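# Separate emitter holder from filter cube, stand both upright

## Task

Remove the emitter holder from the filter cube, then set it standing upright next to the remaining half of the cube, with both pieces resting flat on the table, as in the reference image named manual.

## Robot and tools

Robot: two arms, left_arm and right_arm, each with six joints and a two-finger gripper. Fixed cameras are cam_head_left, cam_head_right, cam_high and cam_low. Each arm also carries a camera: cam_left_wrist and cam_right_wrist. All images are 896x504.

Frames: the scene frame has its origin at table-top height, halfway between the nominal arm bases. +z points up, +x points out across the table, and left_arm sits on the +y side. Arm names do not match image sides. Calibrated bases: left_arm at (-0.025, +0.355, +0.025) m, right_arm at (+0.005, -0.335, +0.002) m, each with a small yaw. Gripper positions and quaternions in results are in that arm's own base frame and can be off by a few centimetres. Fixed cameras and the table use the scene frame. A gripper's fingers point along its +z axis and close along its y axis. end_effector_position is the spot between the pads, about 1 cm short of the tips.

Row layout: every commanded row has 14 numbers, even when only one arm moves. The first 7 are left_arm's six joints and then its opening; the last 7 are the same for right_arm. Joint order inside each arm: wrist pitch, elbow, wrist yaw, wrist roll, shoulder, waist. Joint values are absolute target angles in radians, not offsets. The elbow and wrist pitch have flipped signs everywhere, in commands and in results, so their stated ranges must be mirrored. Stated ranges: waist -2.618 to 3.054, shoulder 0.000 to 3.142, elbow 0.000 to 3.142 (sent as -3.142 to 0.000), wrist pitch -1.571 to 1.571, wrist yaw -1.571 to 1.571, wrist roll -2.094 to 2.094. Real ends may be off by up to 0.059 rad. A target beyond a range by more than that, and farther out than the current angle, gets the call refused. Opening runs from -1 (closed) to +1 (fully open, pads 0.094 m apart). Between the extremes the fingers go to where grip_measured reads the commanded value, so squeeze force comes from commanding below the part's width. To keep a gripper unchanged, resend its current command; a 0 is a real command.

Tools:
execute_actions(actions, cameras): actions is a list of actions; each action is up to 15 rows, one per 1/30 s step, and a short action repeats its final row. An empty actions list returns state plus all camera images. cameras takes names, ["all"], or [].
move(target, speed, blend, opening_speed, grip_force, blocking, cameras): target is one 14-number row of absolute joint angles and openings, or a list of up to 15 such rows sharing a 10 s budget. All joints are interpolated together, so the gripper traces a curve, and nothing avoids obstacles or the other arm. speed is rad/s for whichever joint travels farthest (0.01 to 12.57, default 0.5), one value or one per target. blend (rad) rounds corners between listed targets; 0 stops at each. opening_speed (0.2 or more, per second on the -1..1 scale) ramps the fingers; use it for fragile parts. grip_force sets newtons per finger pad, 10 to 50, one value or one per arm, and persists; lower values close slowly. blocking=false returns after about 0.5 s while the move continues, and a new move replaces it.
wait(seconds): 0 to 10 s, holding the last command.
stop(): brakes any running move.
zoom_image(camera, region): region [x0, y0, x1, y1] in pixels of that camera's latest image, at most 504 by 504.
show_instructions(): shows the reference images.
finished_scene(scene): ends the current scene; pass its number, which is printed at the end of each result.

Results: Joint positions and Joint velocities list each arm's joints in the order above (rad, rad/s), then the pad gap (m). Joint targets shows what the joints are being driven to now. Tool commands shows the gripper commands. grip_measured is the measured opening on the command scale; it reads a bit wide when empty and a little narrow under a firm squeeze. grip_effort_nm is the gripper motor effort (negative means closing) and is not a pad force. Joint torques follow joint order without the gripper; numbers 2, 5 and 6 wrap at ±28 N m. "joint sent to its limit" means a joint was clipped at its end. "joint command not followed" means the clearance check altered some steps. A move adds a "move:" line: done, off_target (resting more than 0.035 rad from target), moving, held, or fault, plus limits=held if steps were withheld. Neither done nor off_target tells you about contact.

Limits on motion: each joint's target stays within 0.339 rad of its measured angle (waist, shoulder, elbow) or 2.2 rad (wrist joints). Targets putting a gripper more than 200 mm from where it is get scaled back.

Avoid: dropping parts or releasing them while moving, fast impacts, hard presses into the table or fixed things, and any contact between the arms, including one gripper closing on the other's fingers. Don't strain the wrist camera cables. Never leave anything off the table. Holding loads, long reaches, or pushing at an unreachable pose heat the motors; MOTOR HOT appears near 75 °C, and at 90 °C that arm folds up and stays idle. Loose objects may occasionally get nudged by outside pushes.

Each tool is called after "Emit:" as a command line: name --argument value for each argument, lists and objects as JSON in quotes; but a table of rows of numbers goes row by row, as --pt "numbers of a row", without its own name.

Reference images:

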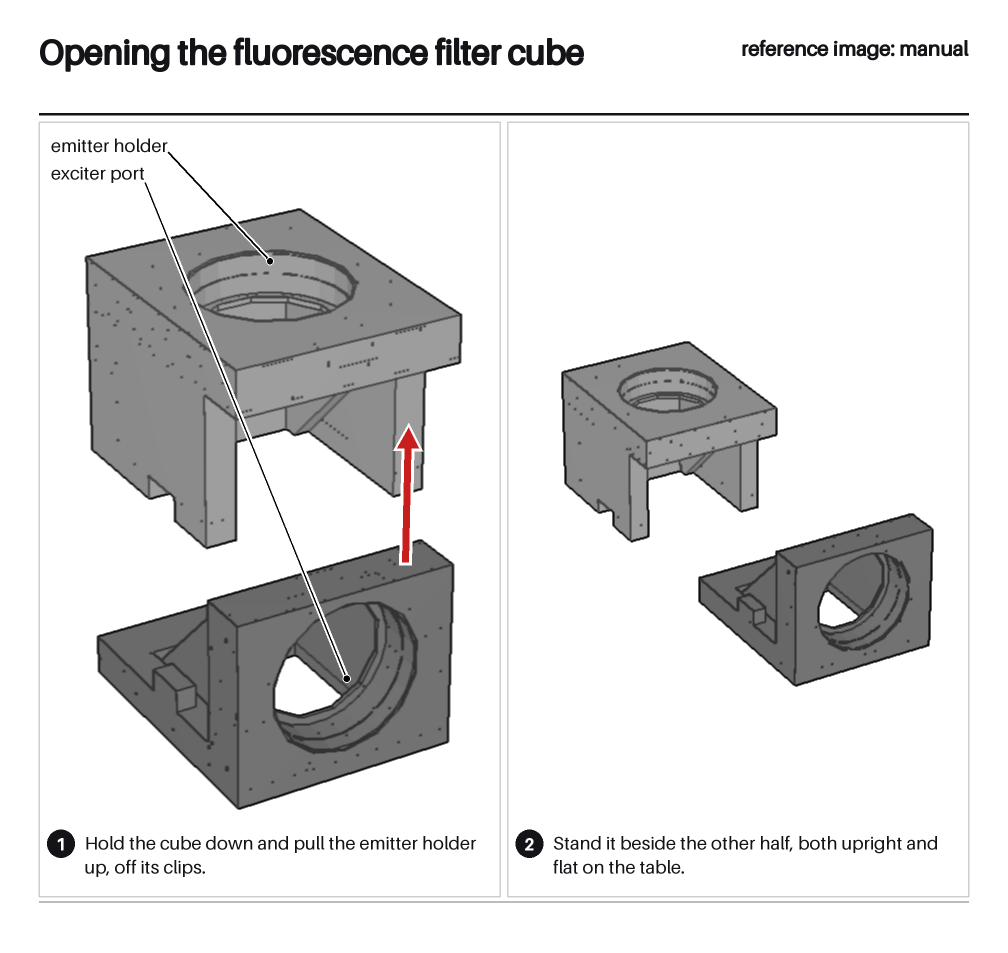

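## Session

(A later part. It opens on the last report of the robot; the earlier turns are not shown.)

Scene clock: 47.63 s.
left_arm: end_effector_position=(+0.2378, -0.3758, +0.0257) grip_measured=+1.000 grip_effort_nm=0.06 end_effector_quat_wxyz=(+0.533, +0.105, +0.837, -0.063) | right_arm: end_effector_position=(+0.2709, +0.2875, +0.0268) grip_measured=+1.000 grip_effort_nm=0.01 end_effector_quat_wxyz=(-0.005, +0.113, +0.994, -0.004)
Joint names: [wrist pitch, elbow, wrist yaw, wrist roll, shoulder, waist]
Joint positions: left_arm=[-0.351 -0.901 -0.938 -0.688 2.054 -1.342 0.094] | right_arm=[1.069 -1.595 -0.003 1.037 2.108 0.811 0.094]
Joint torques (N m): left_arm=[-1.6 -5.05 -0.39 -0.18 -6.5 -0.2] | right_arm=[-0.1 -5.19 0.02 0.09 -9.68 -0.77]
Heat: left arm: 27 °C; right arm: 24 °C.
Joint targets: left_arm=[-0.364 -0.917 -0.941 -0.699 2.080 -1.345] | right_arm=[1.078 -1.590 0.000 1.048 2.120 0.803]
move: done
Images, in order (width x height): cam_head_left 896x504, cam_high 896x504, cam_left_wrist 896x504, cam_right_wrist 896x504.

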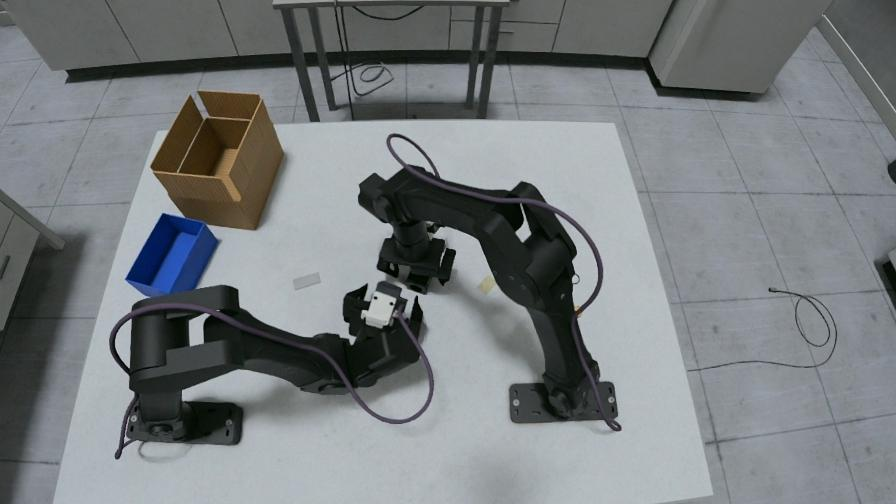

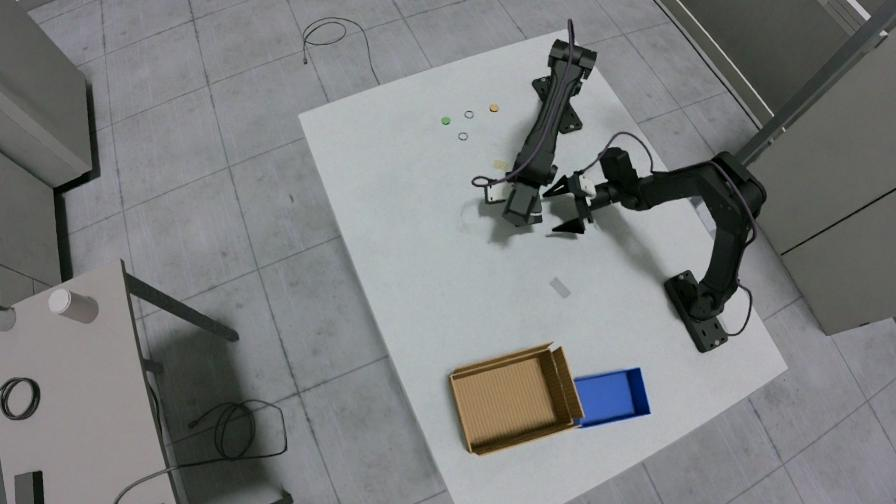

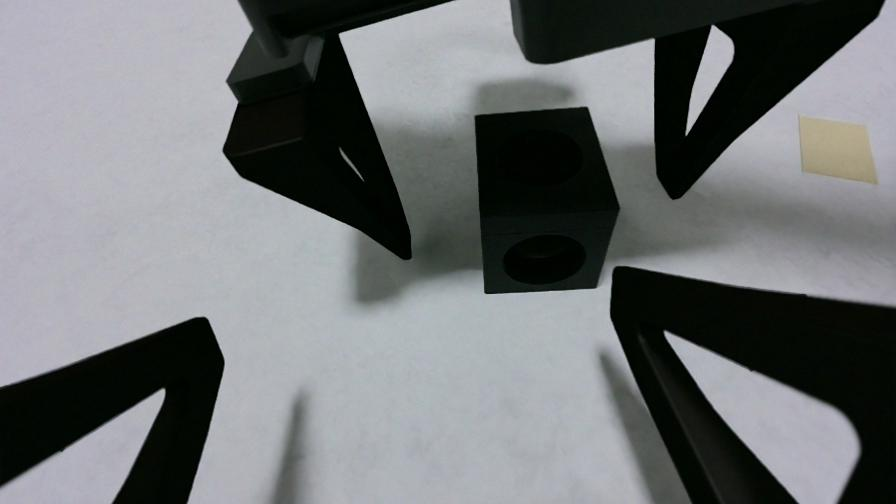

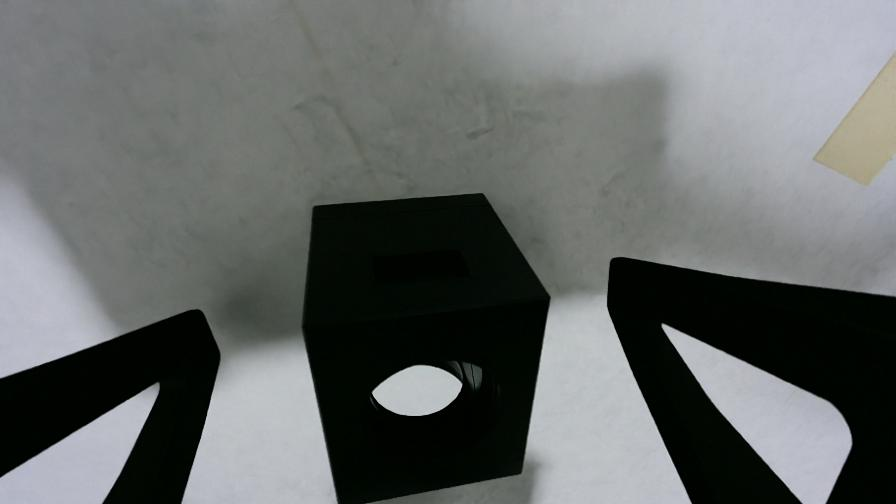

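Emit:
wait --seconds 0 --cameras '["cam_low", "cam_head_left", "cam_head_right", "cam_high", "cam_left_wrist", "cam_right_wrist"]'

Emit:
zoom_image --camera "cam_low" --region '[410, 220, 510, 295]'

Emit:
zoom_image --camera "cam_head_left" --region '[340, 220, 480, 350]'

Emit:
zoom_image --camera "cam_head_right" --region '[340, 220, 480, 350]'

Scene clock: 72.23 s.
left_arm: end_effector_position=(+0.2378, -0.3758, +0.0257) grip_measured=+1.000 grip_effort_nm=0.06 end_effector_quat_wxyz=(+0.533, +0.105, +0.837, -0.063) | right_arm: end_effector_position=(+0.2710, +0.2876, +0.0268) grip_measured=+1.000 grip_effort_nm=0.01 end_effector_quat_wxyz=(-0.005, +0.113, +0.994, -0.003)
Joint names: [wrist pitch, elbow, wrist yaw, wrist roll, shoulder, waist]
Joint positions: left_arm=[-0.351 -0.901 -0.938 -0.688 2.054 -1.342 0.094] | right_arm=[1.069 -1.595 -0.003 1.037 2.108 0.811 0.094]
Joint torques (N m): left_arm=[-1.6 -5.12 -0.37 -0.16 -6.5 -0.14] | right_arm=[-0.15 -5.19 0.02 0.1 -9.73 -0.79]
Heat: left arm: 26 °C; right arm: 25 °C.
Joint targets: left_arm=[-0.364 -0.917 -0.941 -0.699 2.080 -1.345] | right_arm=[1.078 -1.590 0.000 1.048 2.120 0.803]
Tool commands: left_gripper/opening=+1.0 right_gripper/opening=+1.0

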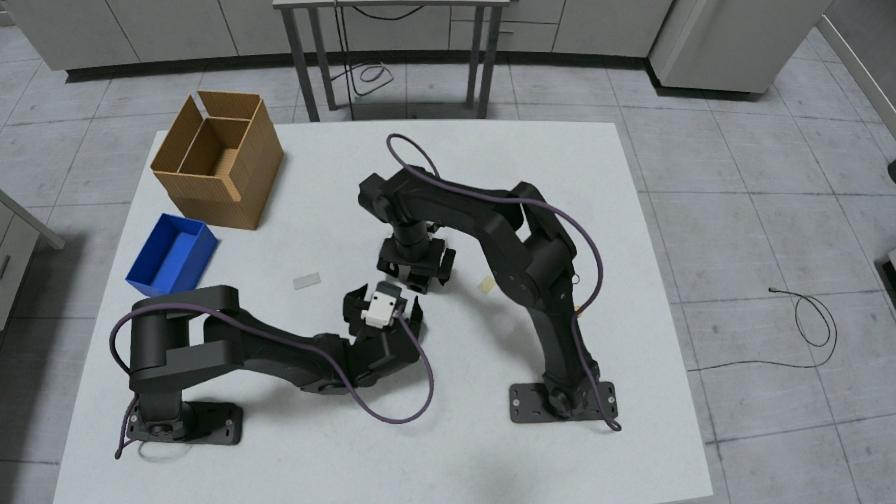

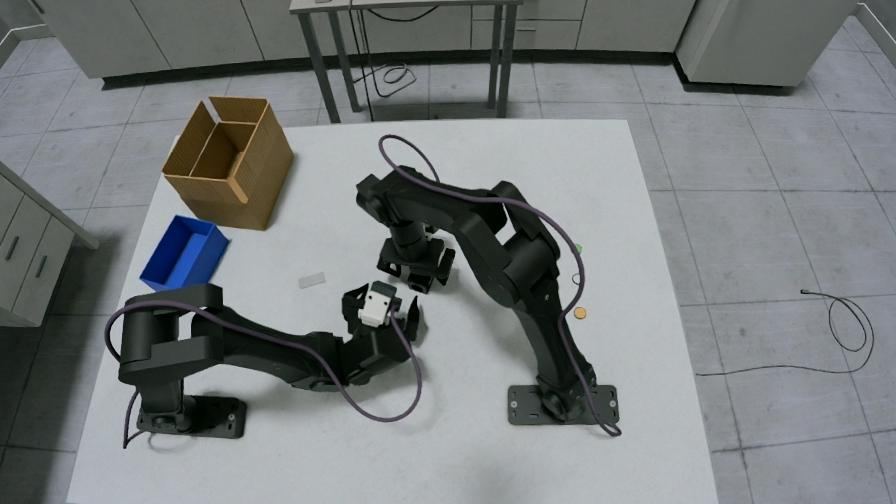

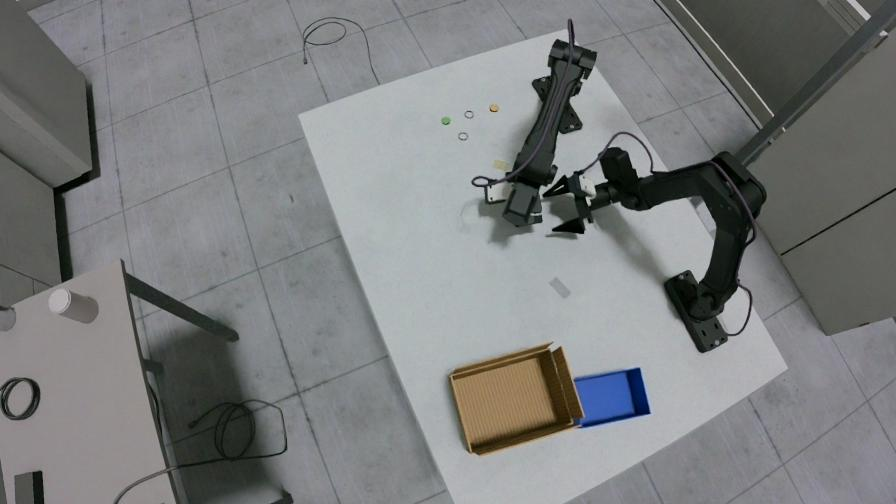

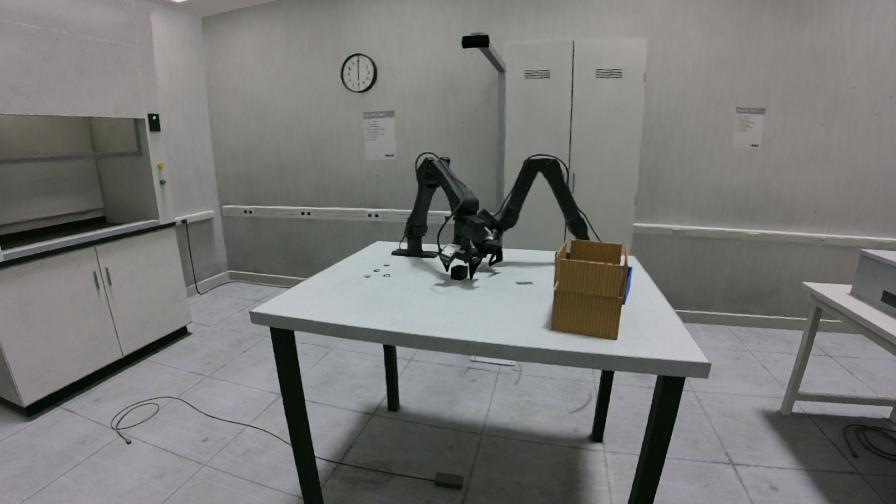

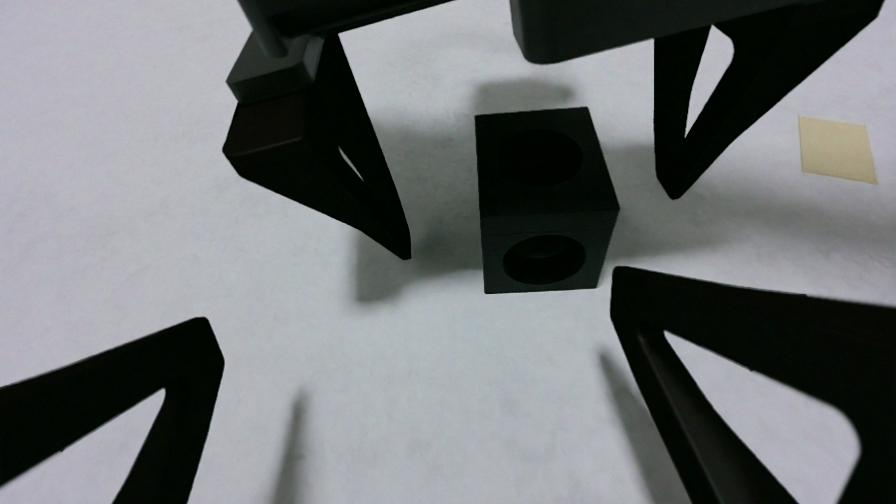

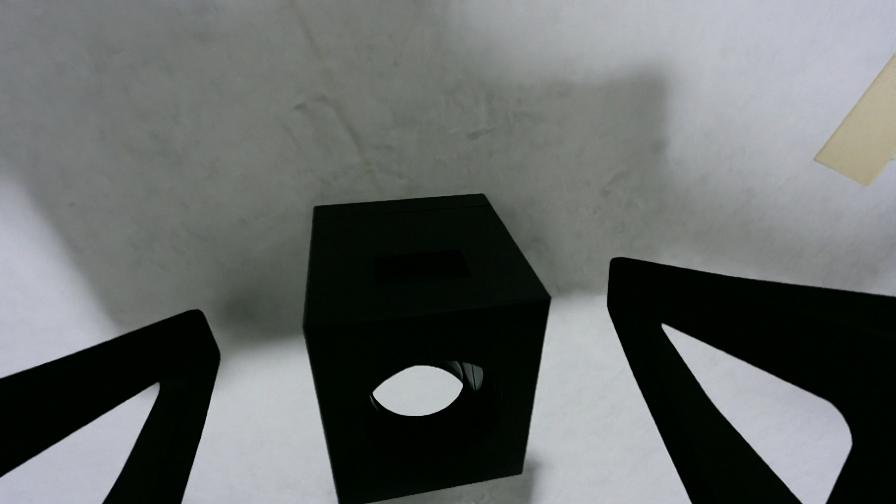

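Scaled by 5.040 from the camera's 896x504 image, which has a finer 1280x720 frame.

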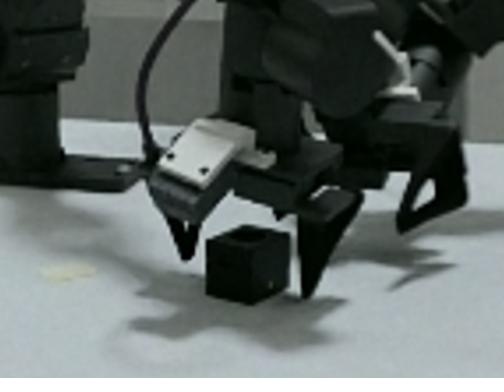

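Scaled by 3.600 from the camera's 896x504 image, which has a finer 1280x720 frame.

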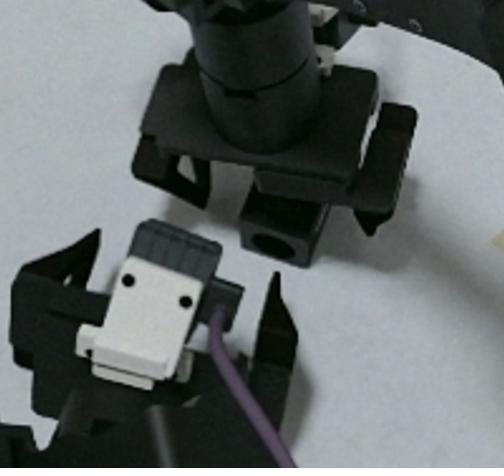

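Scaled by 3.600 from the camera's 896x504 image, which has a finer 1280x720 frame.

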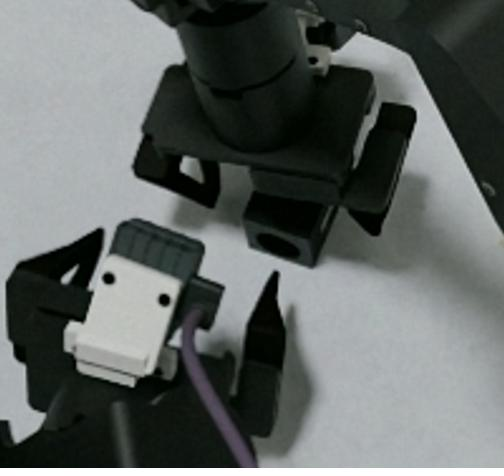

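Emit:
move --target '[-0.400, -0.938, -0.919, -0.665, 2.105, -1.423, 1.0, 0.876, -1.398, 0.0, 1.134, 1.965, 0.795, 1.0]' --speed 0.4 --cameras '["cam_right_wrist", "cam_left_wrist", "cam_head_left", "cam_low"]'

Emit:
zoom_image --camera "cam_head_left" --region '[340, 220, 480, 350]'

Emit:
zoom_image --camera "cam_low" --region '[410, 220, 510, 295]'

Scene clock: 86.03 s.
left_arm: end_effector_position=(+0.2074, -0.4029, +0.0215) grip_measured=+1.000 grip_effort_nm=0.07 end_effector_quat_wxyz=(+0.527, +0.144, +0.832, -0.094) | right_arm: end_effector_position=(+0.2706, +0.2865, +0.0211) grip_measured=+1.000 grip_effort_nm=0.01 end_effector_quat_wxyz=(+0.026, +0.157, +0.986, +0.047)
Joint names: [wrist pitch, elbow, wrist yaw, wrist roll, shoulder, waist]
Joint positions: left_arm=[-0.385 -0.919 -0.917 -0.668 2.082 -1.419 0.094] | right_arm=[0.868 -1.409 -0.011 1.123 2.005 0.806 0.094]
Joint torques (N m): left_arm=[-1.66 -5.3 -0.36 0.02 -6.87 -0.34] | right_arm=[-0.35 -4.77 0.13 0.1 -13.22 -0.98]
Heat: left arm: 26 °C; right arm: 25 °C.
Joint targets: left_arm=[-0.400 -0.938 -0.919 -0.665 2.105 -1.423] | right_arm=[0.876 -1.398 0.000 1.134 1.965 0.795]
move: off_target (right_arm); right_arm: the shoulder is farthest, 0.040 rad from its target
Images, in order (width x height): cam_head_left 896x504, cam_low 896x504, cam_left_wrist 896x504, cam_right_wrist 896x504.

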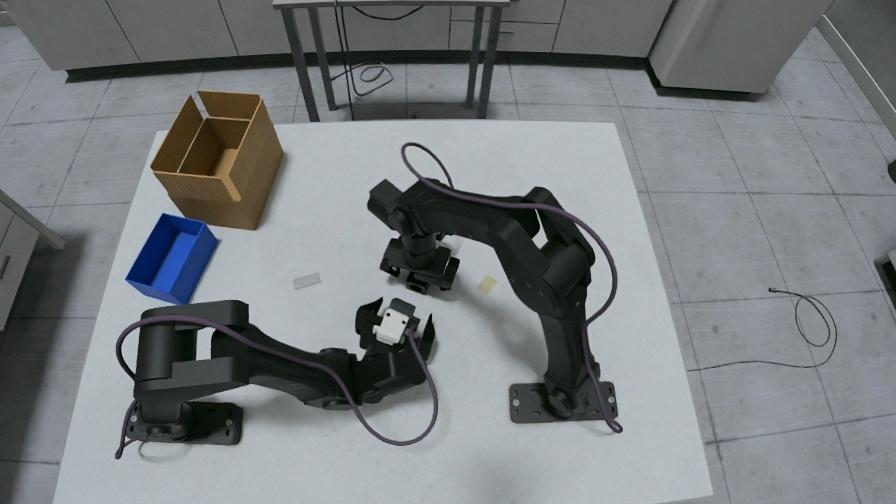

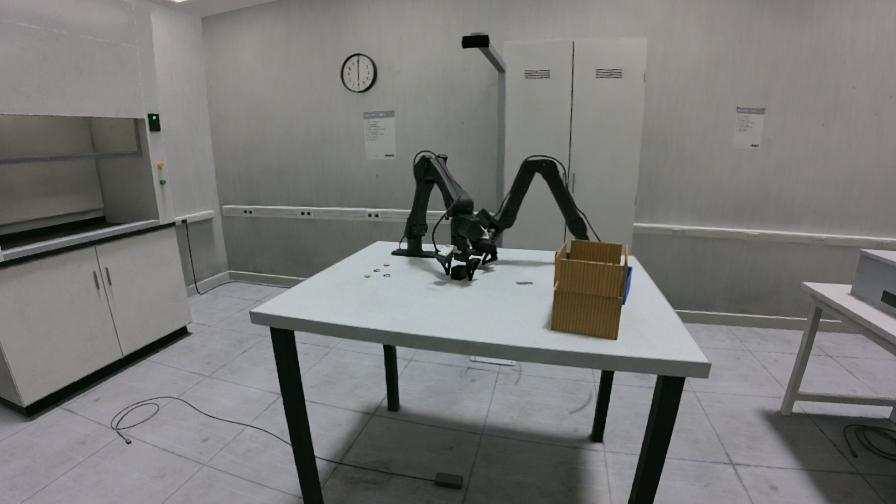

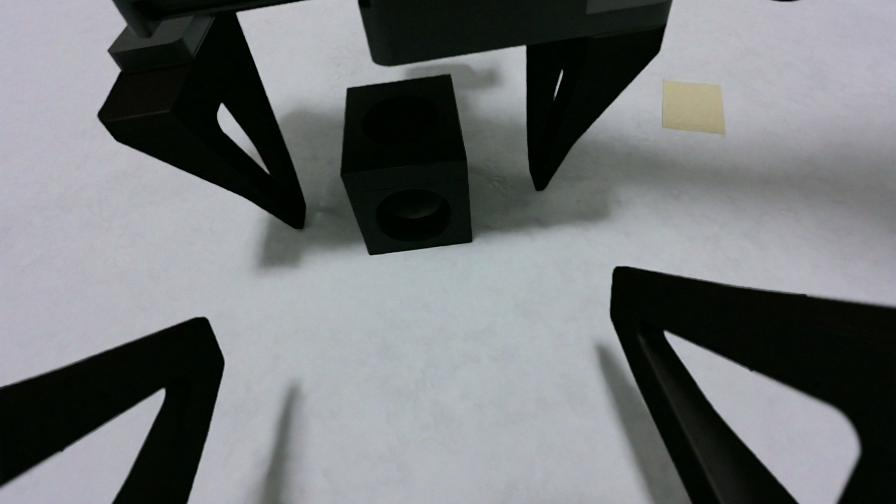

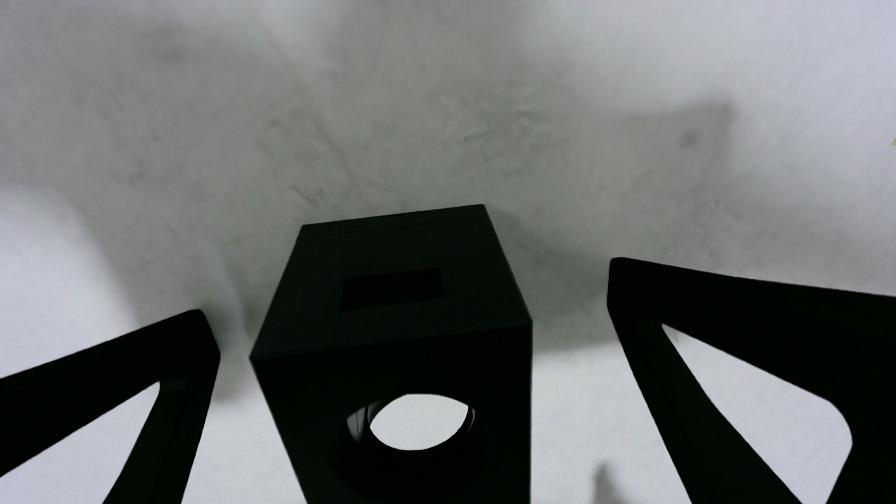

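Scaled by 3.600 from the camera's 896x504 image, which has a finer 1280x720 frame.

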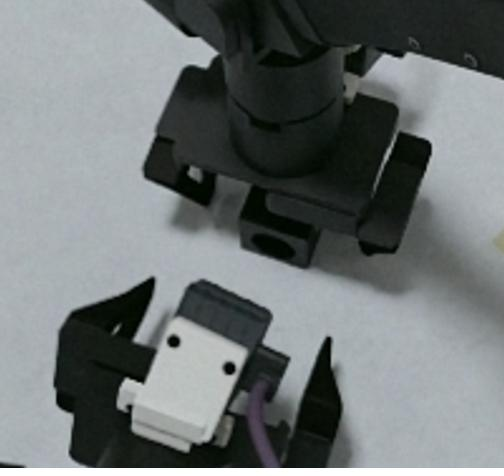

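Scaled by 5.040 from the camera's 896x504 image, which has a finer 1280x720 frame.

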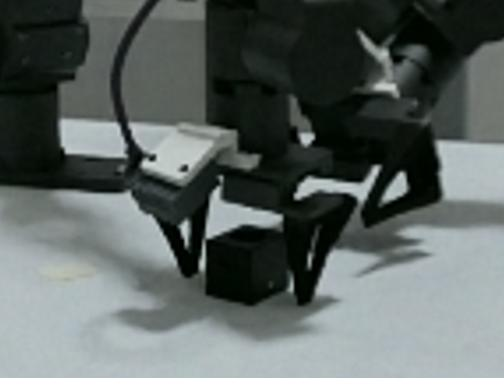

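Emit:
move --target '[-0.400, -0.938, -0.919, -0.665, 2.105, -1.423, 1.0, 0.876, -1.393, 0.0, 1.134, 1.918, 0.795, 1.0]' --speed 0.3 --cameras '["cam_right_wrist", "cam_left_wrist"]'

Scene clock: 90.00 s.
left_arm: end_effector_position=(+0.2074, -0.4030, +0.0216) grip_measured=+1.000 grip_effort_nm=0.07 end_effector_quat_wxyz=(+0.527, +0.144, +0.832, -0.094) | right_arm: end_effector_position=(+0.2731, +0.2890, +0.0390) grip_measured=+1.000 grip_effort_nm=0.01 end_effector_quat_wxyz=(+0.039, +0.157, +0.984, +0.067)
Joint names: [wrist pitch, elbow, wrist yaw, wrist roll, shoulder, waist]
Joint positions: left_arm=[-0.386 -0.919 -0.917 -0.667 2.082 -1.419 0.094] | right_arm=[0.866 -1.405 -0.011 1.124 1.955 0.806 0.094]
Joint torques (N m): left_arm=[-1.62 -5.29 -0.35 0.02 -6.9 -0.32] | right_arm=[-0.46 -4.82 0.13 0.09 -12.64 -1.07]
Heat: left arm: 27 °C; right arm: 26 °C.
Joint targets: left_arm=[-0.400 -0.938 -0.919 -0.665 2.105 -1.423] | right_arm=[0.876 -1.393 0.000 1.134 1.918 0.795]
move: off_target (right_arm); right_arm: the shoulder is farthest, 0.037 rad from its target
Images, in order (width x height): cam_left_wrist 896x504, cam_right_wrist 896x504.

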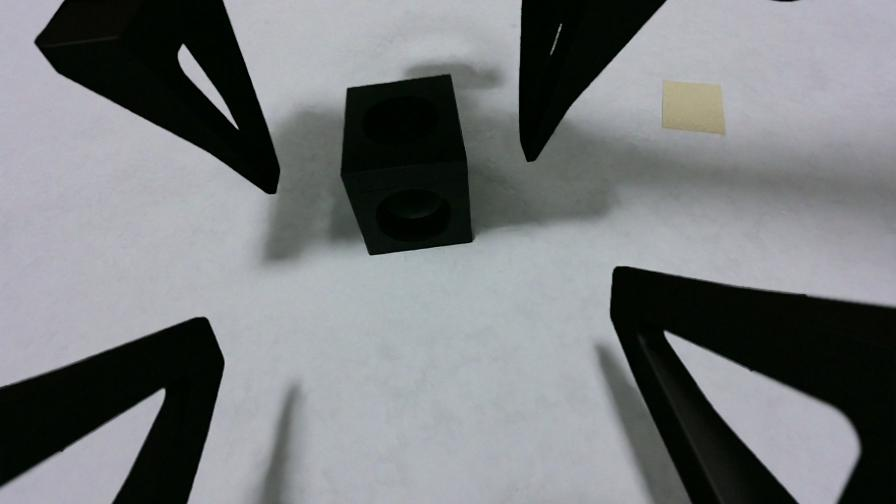

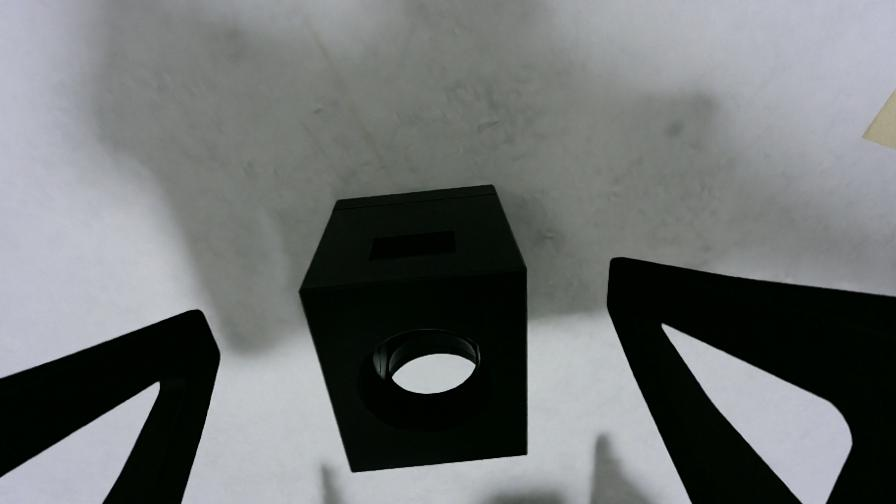

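Emit:
move --target '[-0.400, -0.938, -0.919, -0.665, 2.105, -1.423, 1.0, 0.876, -1.393, 0.0, 1.134, 1.918, 0.795, -0.11]' --speed 0.3 --opening_speed 0.7 --cameras '["cam_right_wrist", "cam_left_wrist"]'

Scene clock: 93.23 s.
left_arm: end_effector_position=(+0.2074, -0.4030, +0.0216) grip_measured=+1.000 grip_effort_nm=0.06 end_effector_quat_wxyz=(+0.527, +0.144, +0.832, -0.094) | right_arm: end_effector_position=(+0.2731, +0.2891, +0.0390) grip_measured=-0.107 grip_effort_nm=-0.13 end_effector_quat_wxyz=(+0.040, +0.157, +0.984, +0.067)
Joint names: [wrist pitch, elbow, wrist yaw, wrist roll, shoulder, waist]
Joint positions: left_arm=[-0.386 -0.919 -0.917 -0.667 2.082 -1.419 0.094] | right_arm=[0.866 -1.405 -0.011 1.124 1.955 0.806 0.042]
Joint torques (N m): left_arm=[-1.64 -5.35 -0.36 0 -6.86 -0.29] | right_arm=[-0.48 -4.85 0.09 0.09 -12.6 -0.99]
Heat: left arm: 27 °C; right arm: 26 °C.
Joint targets: left_arm=[-0.400 -0.938 -0.919 -0.665 2.105 -1.423] | right_arm=[0.876 -1.393 0.000 1.134 1.918 0.795]
move: off_target (right_arm); right_arm: the shoulder is farthest, 0.037 rad from its target
Images, in order (width x height): cam_left_wrist 896x504, cam_right_wrist 896x504.

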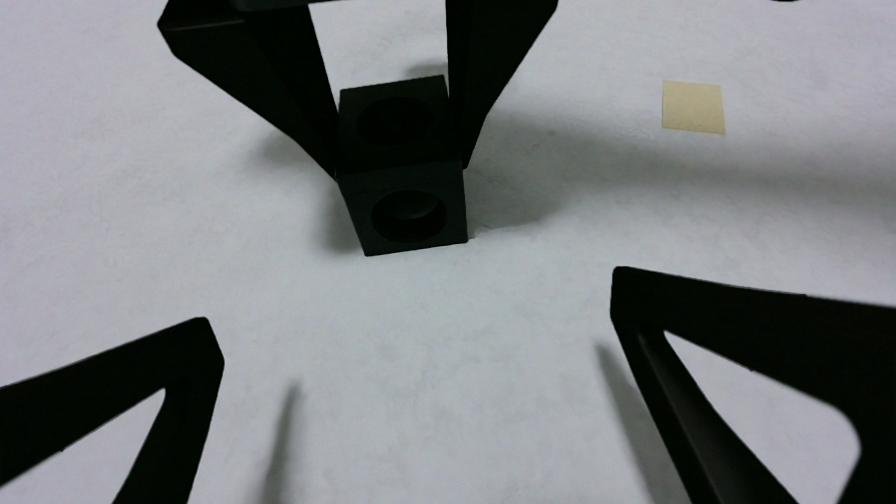

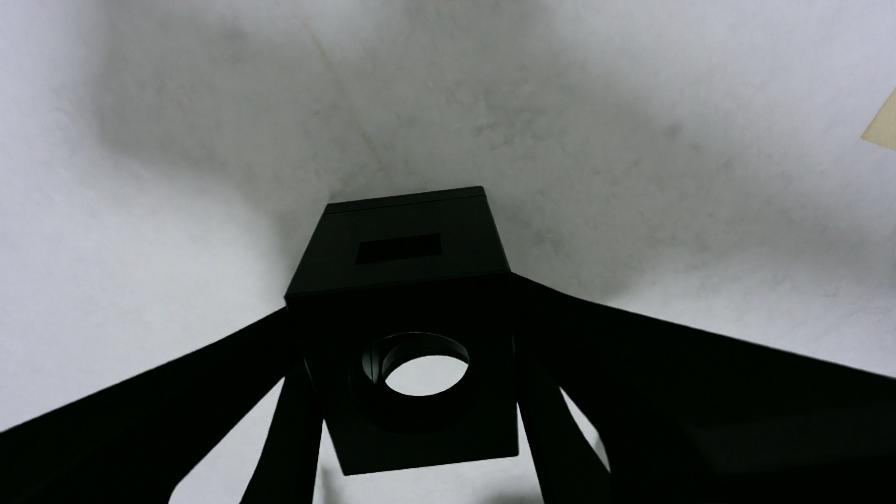

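Emit:
move --target '[-0.521, -1.026, -0.839, -0.554, 2.230, -1.3145, 1.0, 0.876, -1.393, 0.0, 1.134, 1.918, 0.795, -0.11]' --speed 0.3 --cameras '["cam_left_wrist", "cam_head_left"]'

Emit:
zoom_image --camera "cam_head_left" --region '[340, 220, 480, 350]'

Scene clock: 96.90 s.
left_arm: end_effector_position=(+0.2495, -0.4180, +0.0016) grip_measured=+1.000 grip_effort_nm=0.06 end_effector_quat_wxyz=(+0.526, +0.145, +0.833, -0.093) | right_arm: end_effector_position=(+0.2731, +0.2891, +0.0390) grip_measured=-0.107 grip_effort_nm=-0.13 end_effector_quat_wxyz=(+0.040, +0.157, +0.984, +0.067)
Joint names: [wrist pitch, elbow, wrist yaw, wrist roll, shoulder, waist]
Joint positions: left_arm=[-0.506 -1.006 -0.839 -0.557 2.208 -1.314 0.094] | right_arm=[0.866 -1.405 -0.011 1.124 1.955 0.806 0.042]
Joint torques (N m): left_arm=[-1.69 -5.3 -0.28 0.01 -7.82 -0.03] | right_arm=[-0.47 -4.86 0.11 0.08 -12.66 -0.96]
Heat: left arm: 27 °C; right arm: 27 °C.
Joint targets: left_arm=[-0.521 -1.026 -0.839 -0.554 2.230 -1.314] | right_arm=[0.876 -1.393 0.000 1.134 1.918 0.795]
move: off_target (right_arm); right_arm: the shoulder is farthest, 0.037 rad from its target
Images, in order (width x height): cam_head_left 896x504, cam_left_wrist 896x504.

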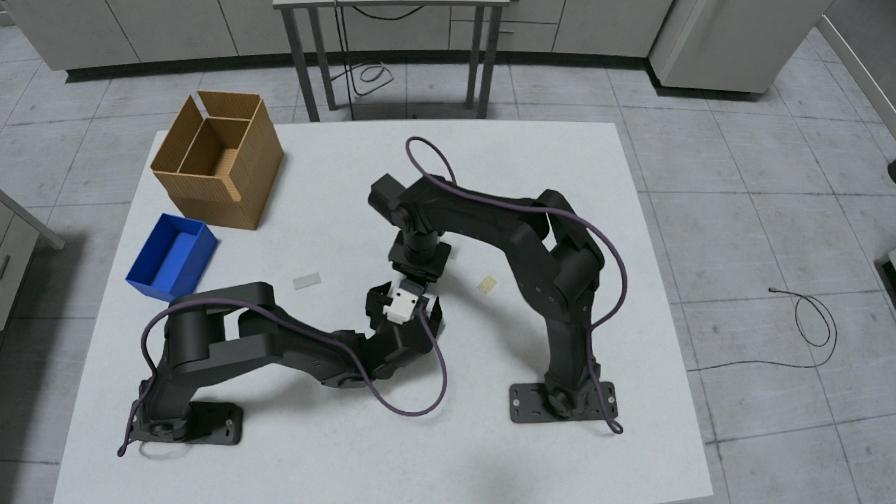

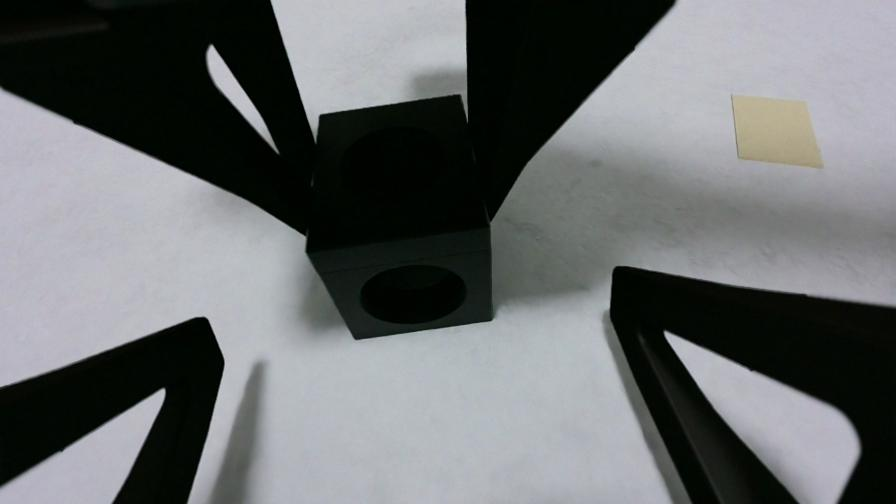

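Scaled by 3.600 from the camera's 896x504 image, which has a finer 1280x720 frame.

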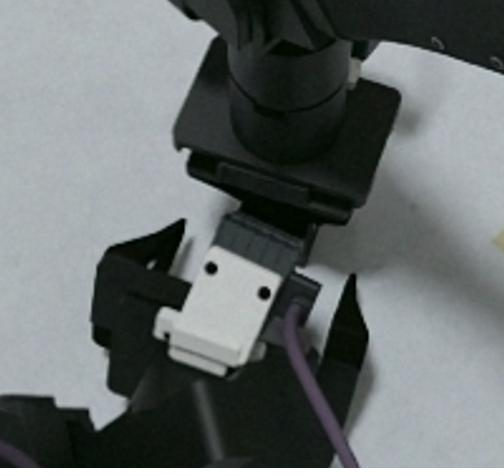

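Emit:
move --pt "-0.893 -0.850 -1.02 -0.451 2.272 -1.432 1.0 0.876 -1.393 0.0 1.134 1.918 0.795 0.5" --pt "-0.893 -0.850 -1.02 -0.451 2.272 -1.432 1.0 1.045 -1.573 -0.185 1.008 2.076 0.695 0.5" --speed '[0.5, 0.25]' --opening_speed 1.0 --cameras '["cam_left_wrist", "cam_head_left", "cam_right_wrist", "cam_low"]'

Emit:
zoom_image --camera "cam_head_left" --region '[340, 220, 480, 350]'

Emit:
zoom_image --camera "cam_low" --region '[410, 220, 510, 295]'

Scene clock: 107.10 s.
left_arm: end_effector_position=(+0.2138, -0.4070, +0.0121) grip_measured=+1.000 grip_effort_nm=0.06 end_effector_quat_wxyz=(+0.597, +0.138, +0.782, -0.111) | right_arm: end_effector_position=(+0.2833, +0.2830, +0.0383) grip_measured=+0.497 grip_effort_nm=0.14 end_effector_quat_wxyz=(-0.052, +0.152, +0.984, +0.079)
Joint names: [wrist pitch, elbow, wrist yaw, wrist roll, shoulder, waist]
Joint positions: left_arm=[-0.879 -0.857 -1.009 -0.453 2.249 -1.428 0.094] | right_arm=[1.012 -1.549 -0.183 1.012 2.056 0.701 0.07]
Joint torques (N m): left_arm=[-1.79 -2.4 -0.38 0.01 -7.21 -0.34] | right_arm=[-0.06 -8.24 -0.16 -0.08 -8.75 -0.58]
Heat: left arm: 27 °C; right arm: 27 °C.
Joint targets: left_arm=[-0.893 -0.850 -1.020 -0.451 2.272 -1.432] | right_arm=[1.045 -1.573 -0.185 1.008 2.076 0.695]
move: done
Images, in order (width x height): cam_head_left 896x504, cam_low 896x504, cam_left_wrist 896x504, cam_right_wrist 896x504.

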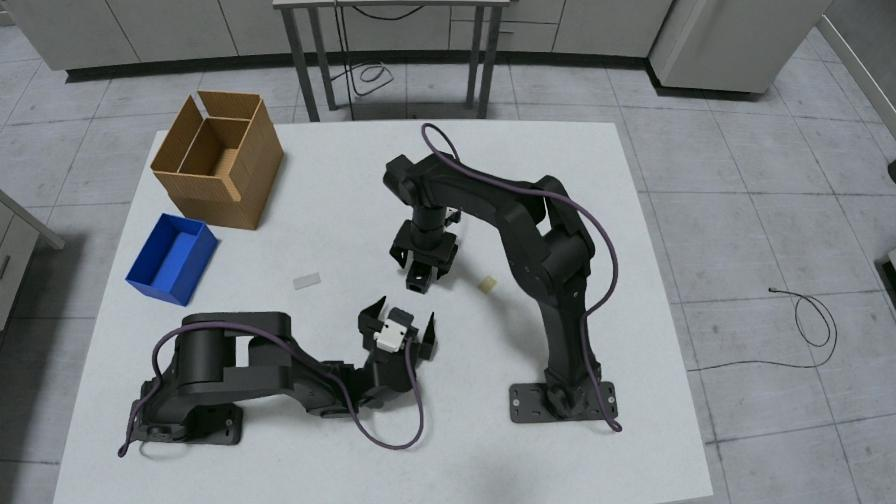

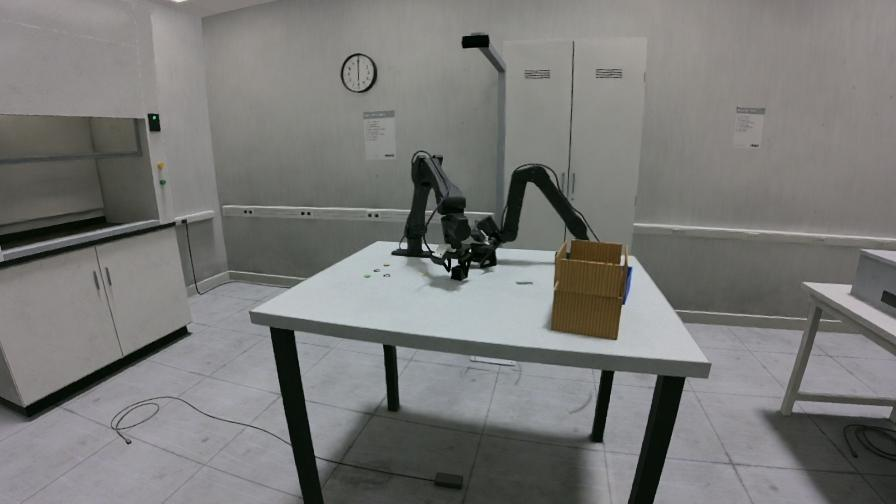

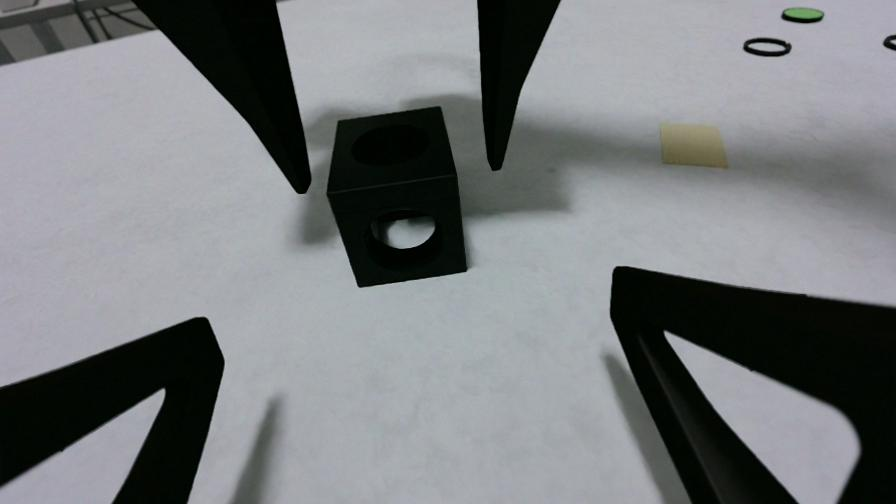

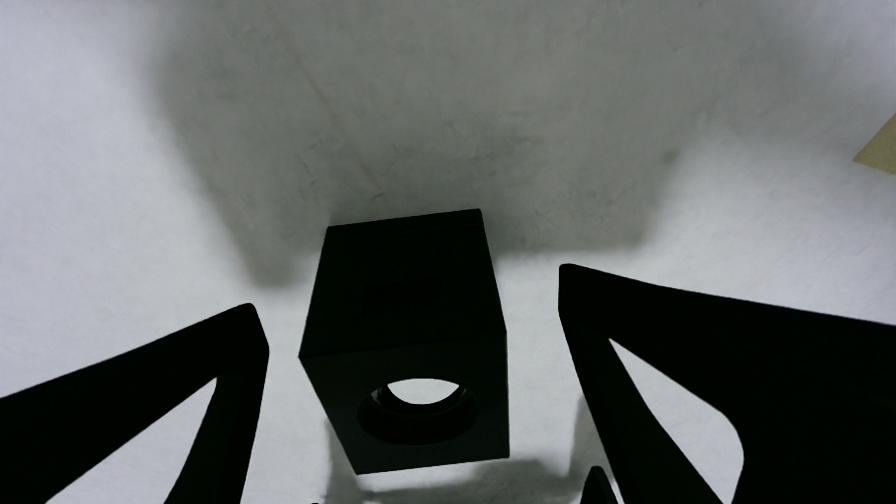

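Scaled by 3.600 from the camera's 896x504 image, which has a finer 1280x720 frame.

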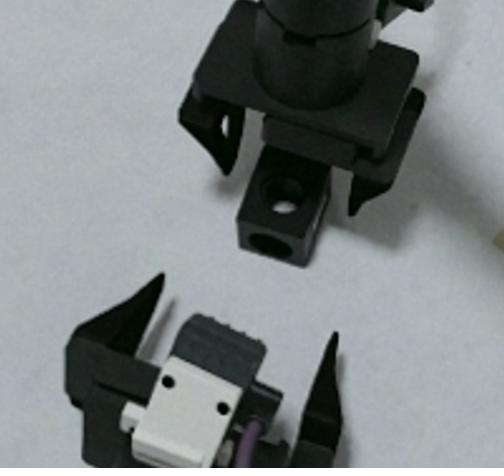

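Scaled by 5.040 from the camera's 896x504 image, which has a finer 1280x720 frame.

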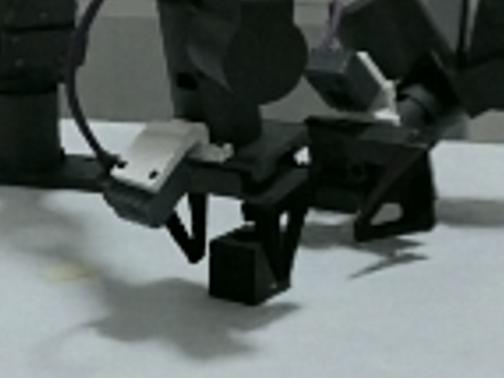

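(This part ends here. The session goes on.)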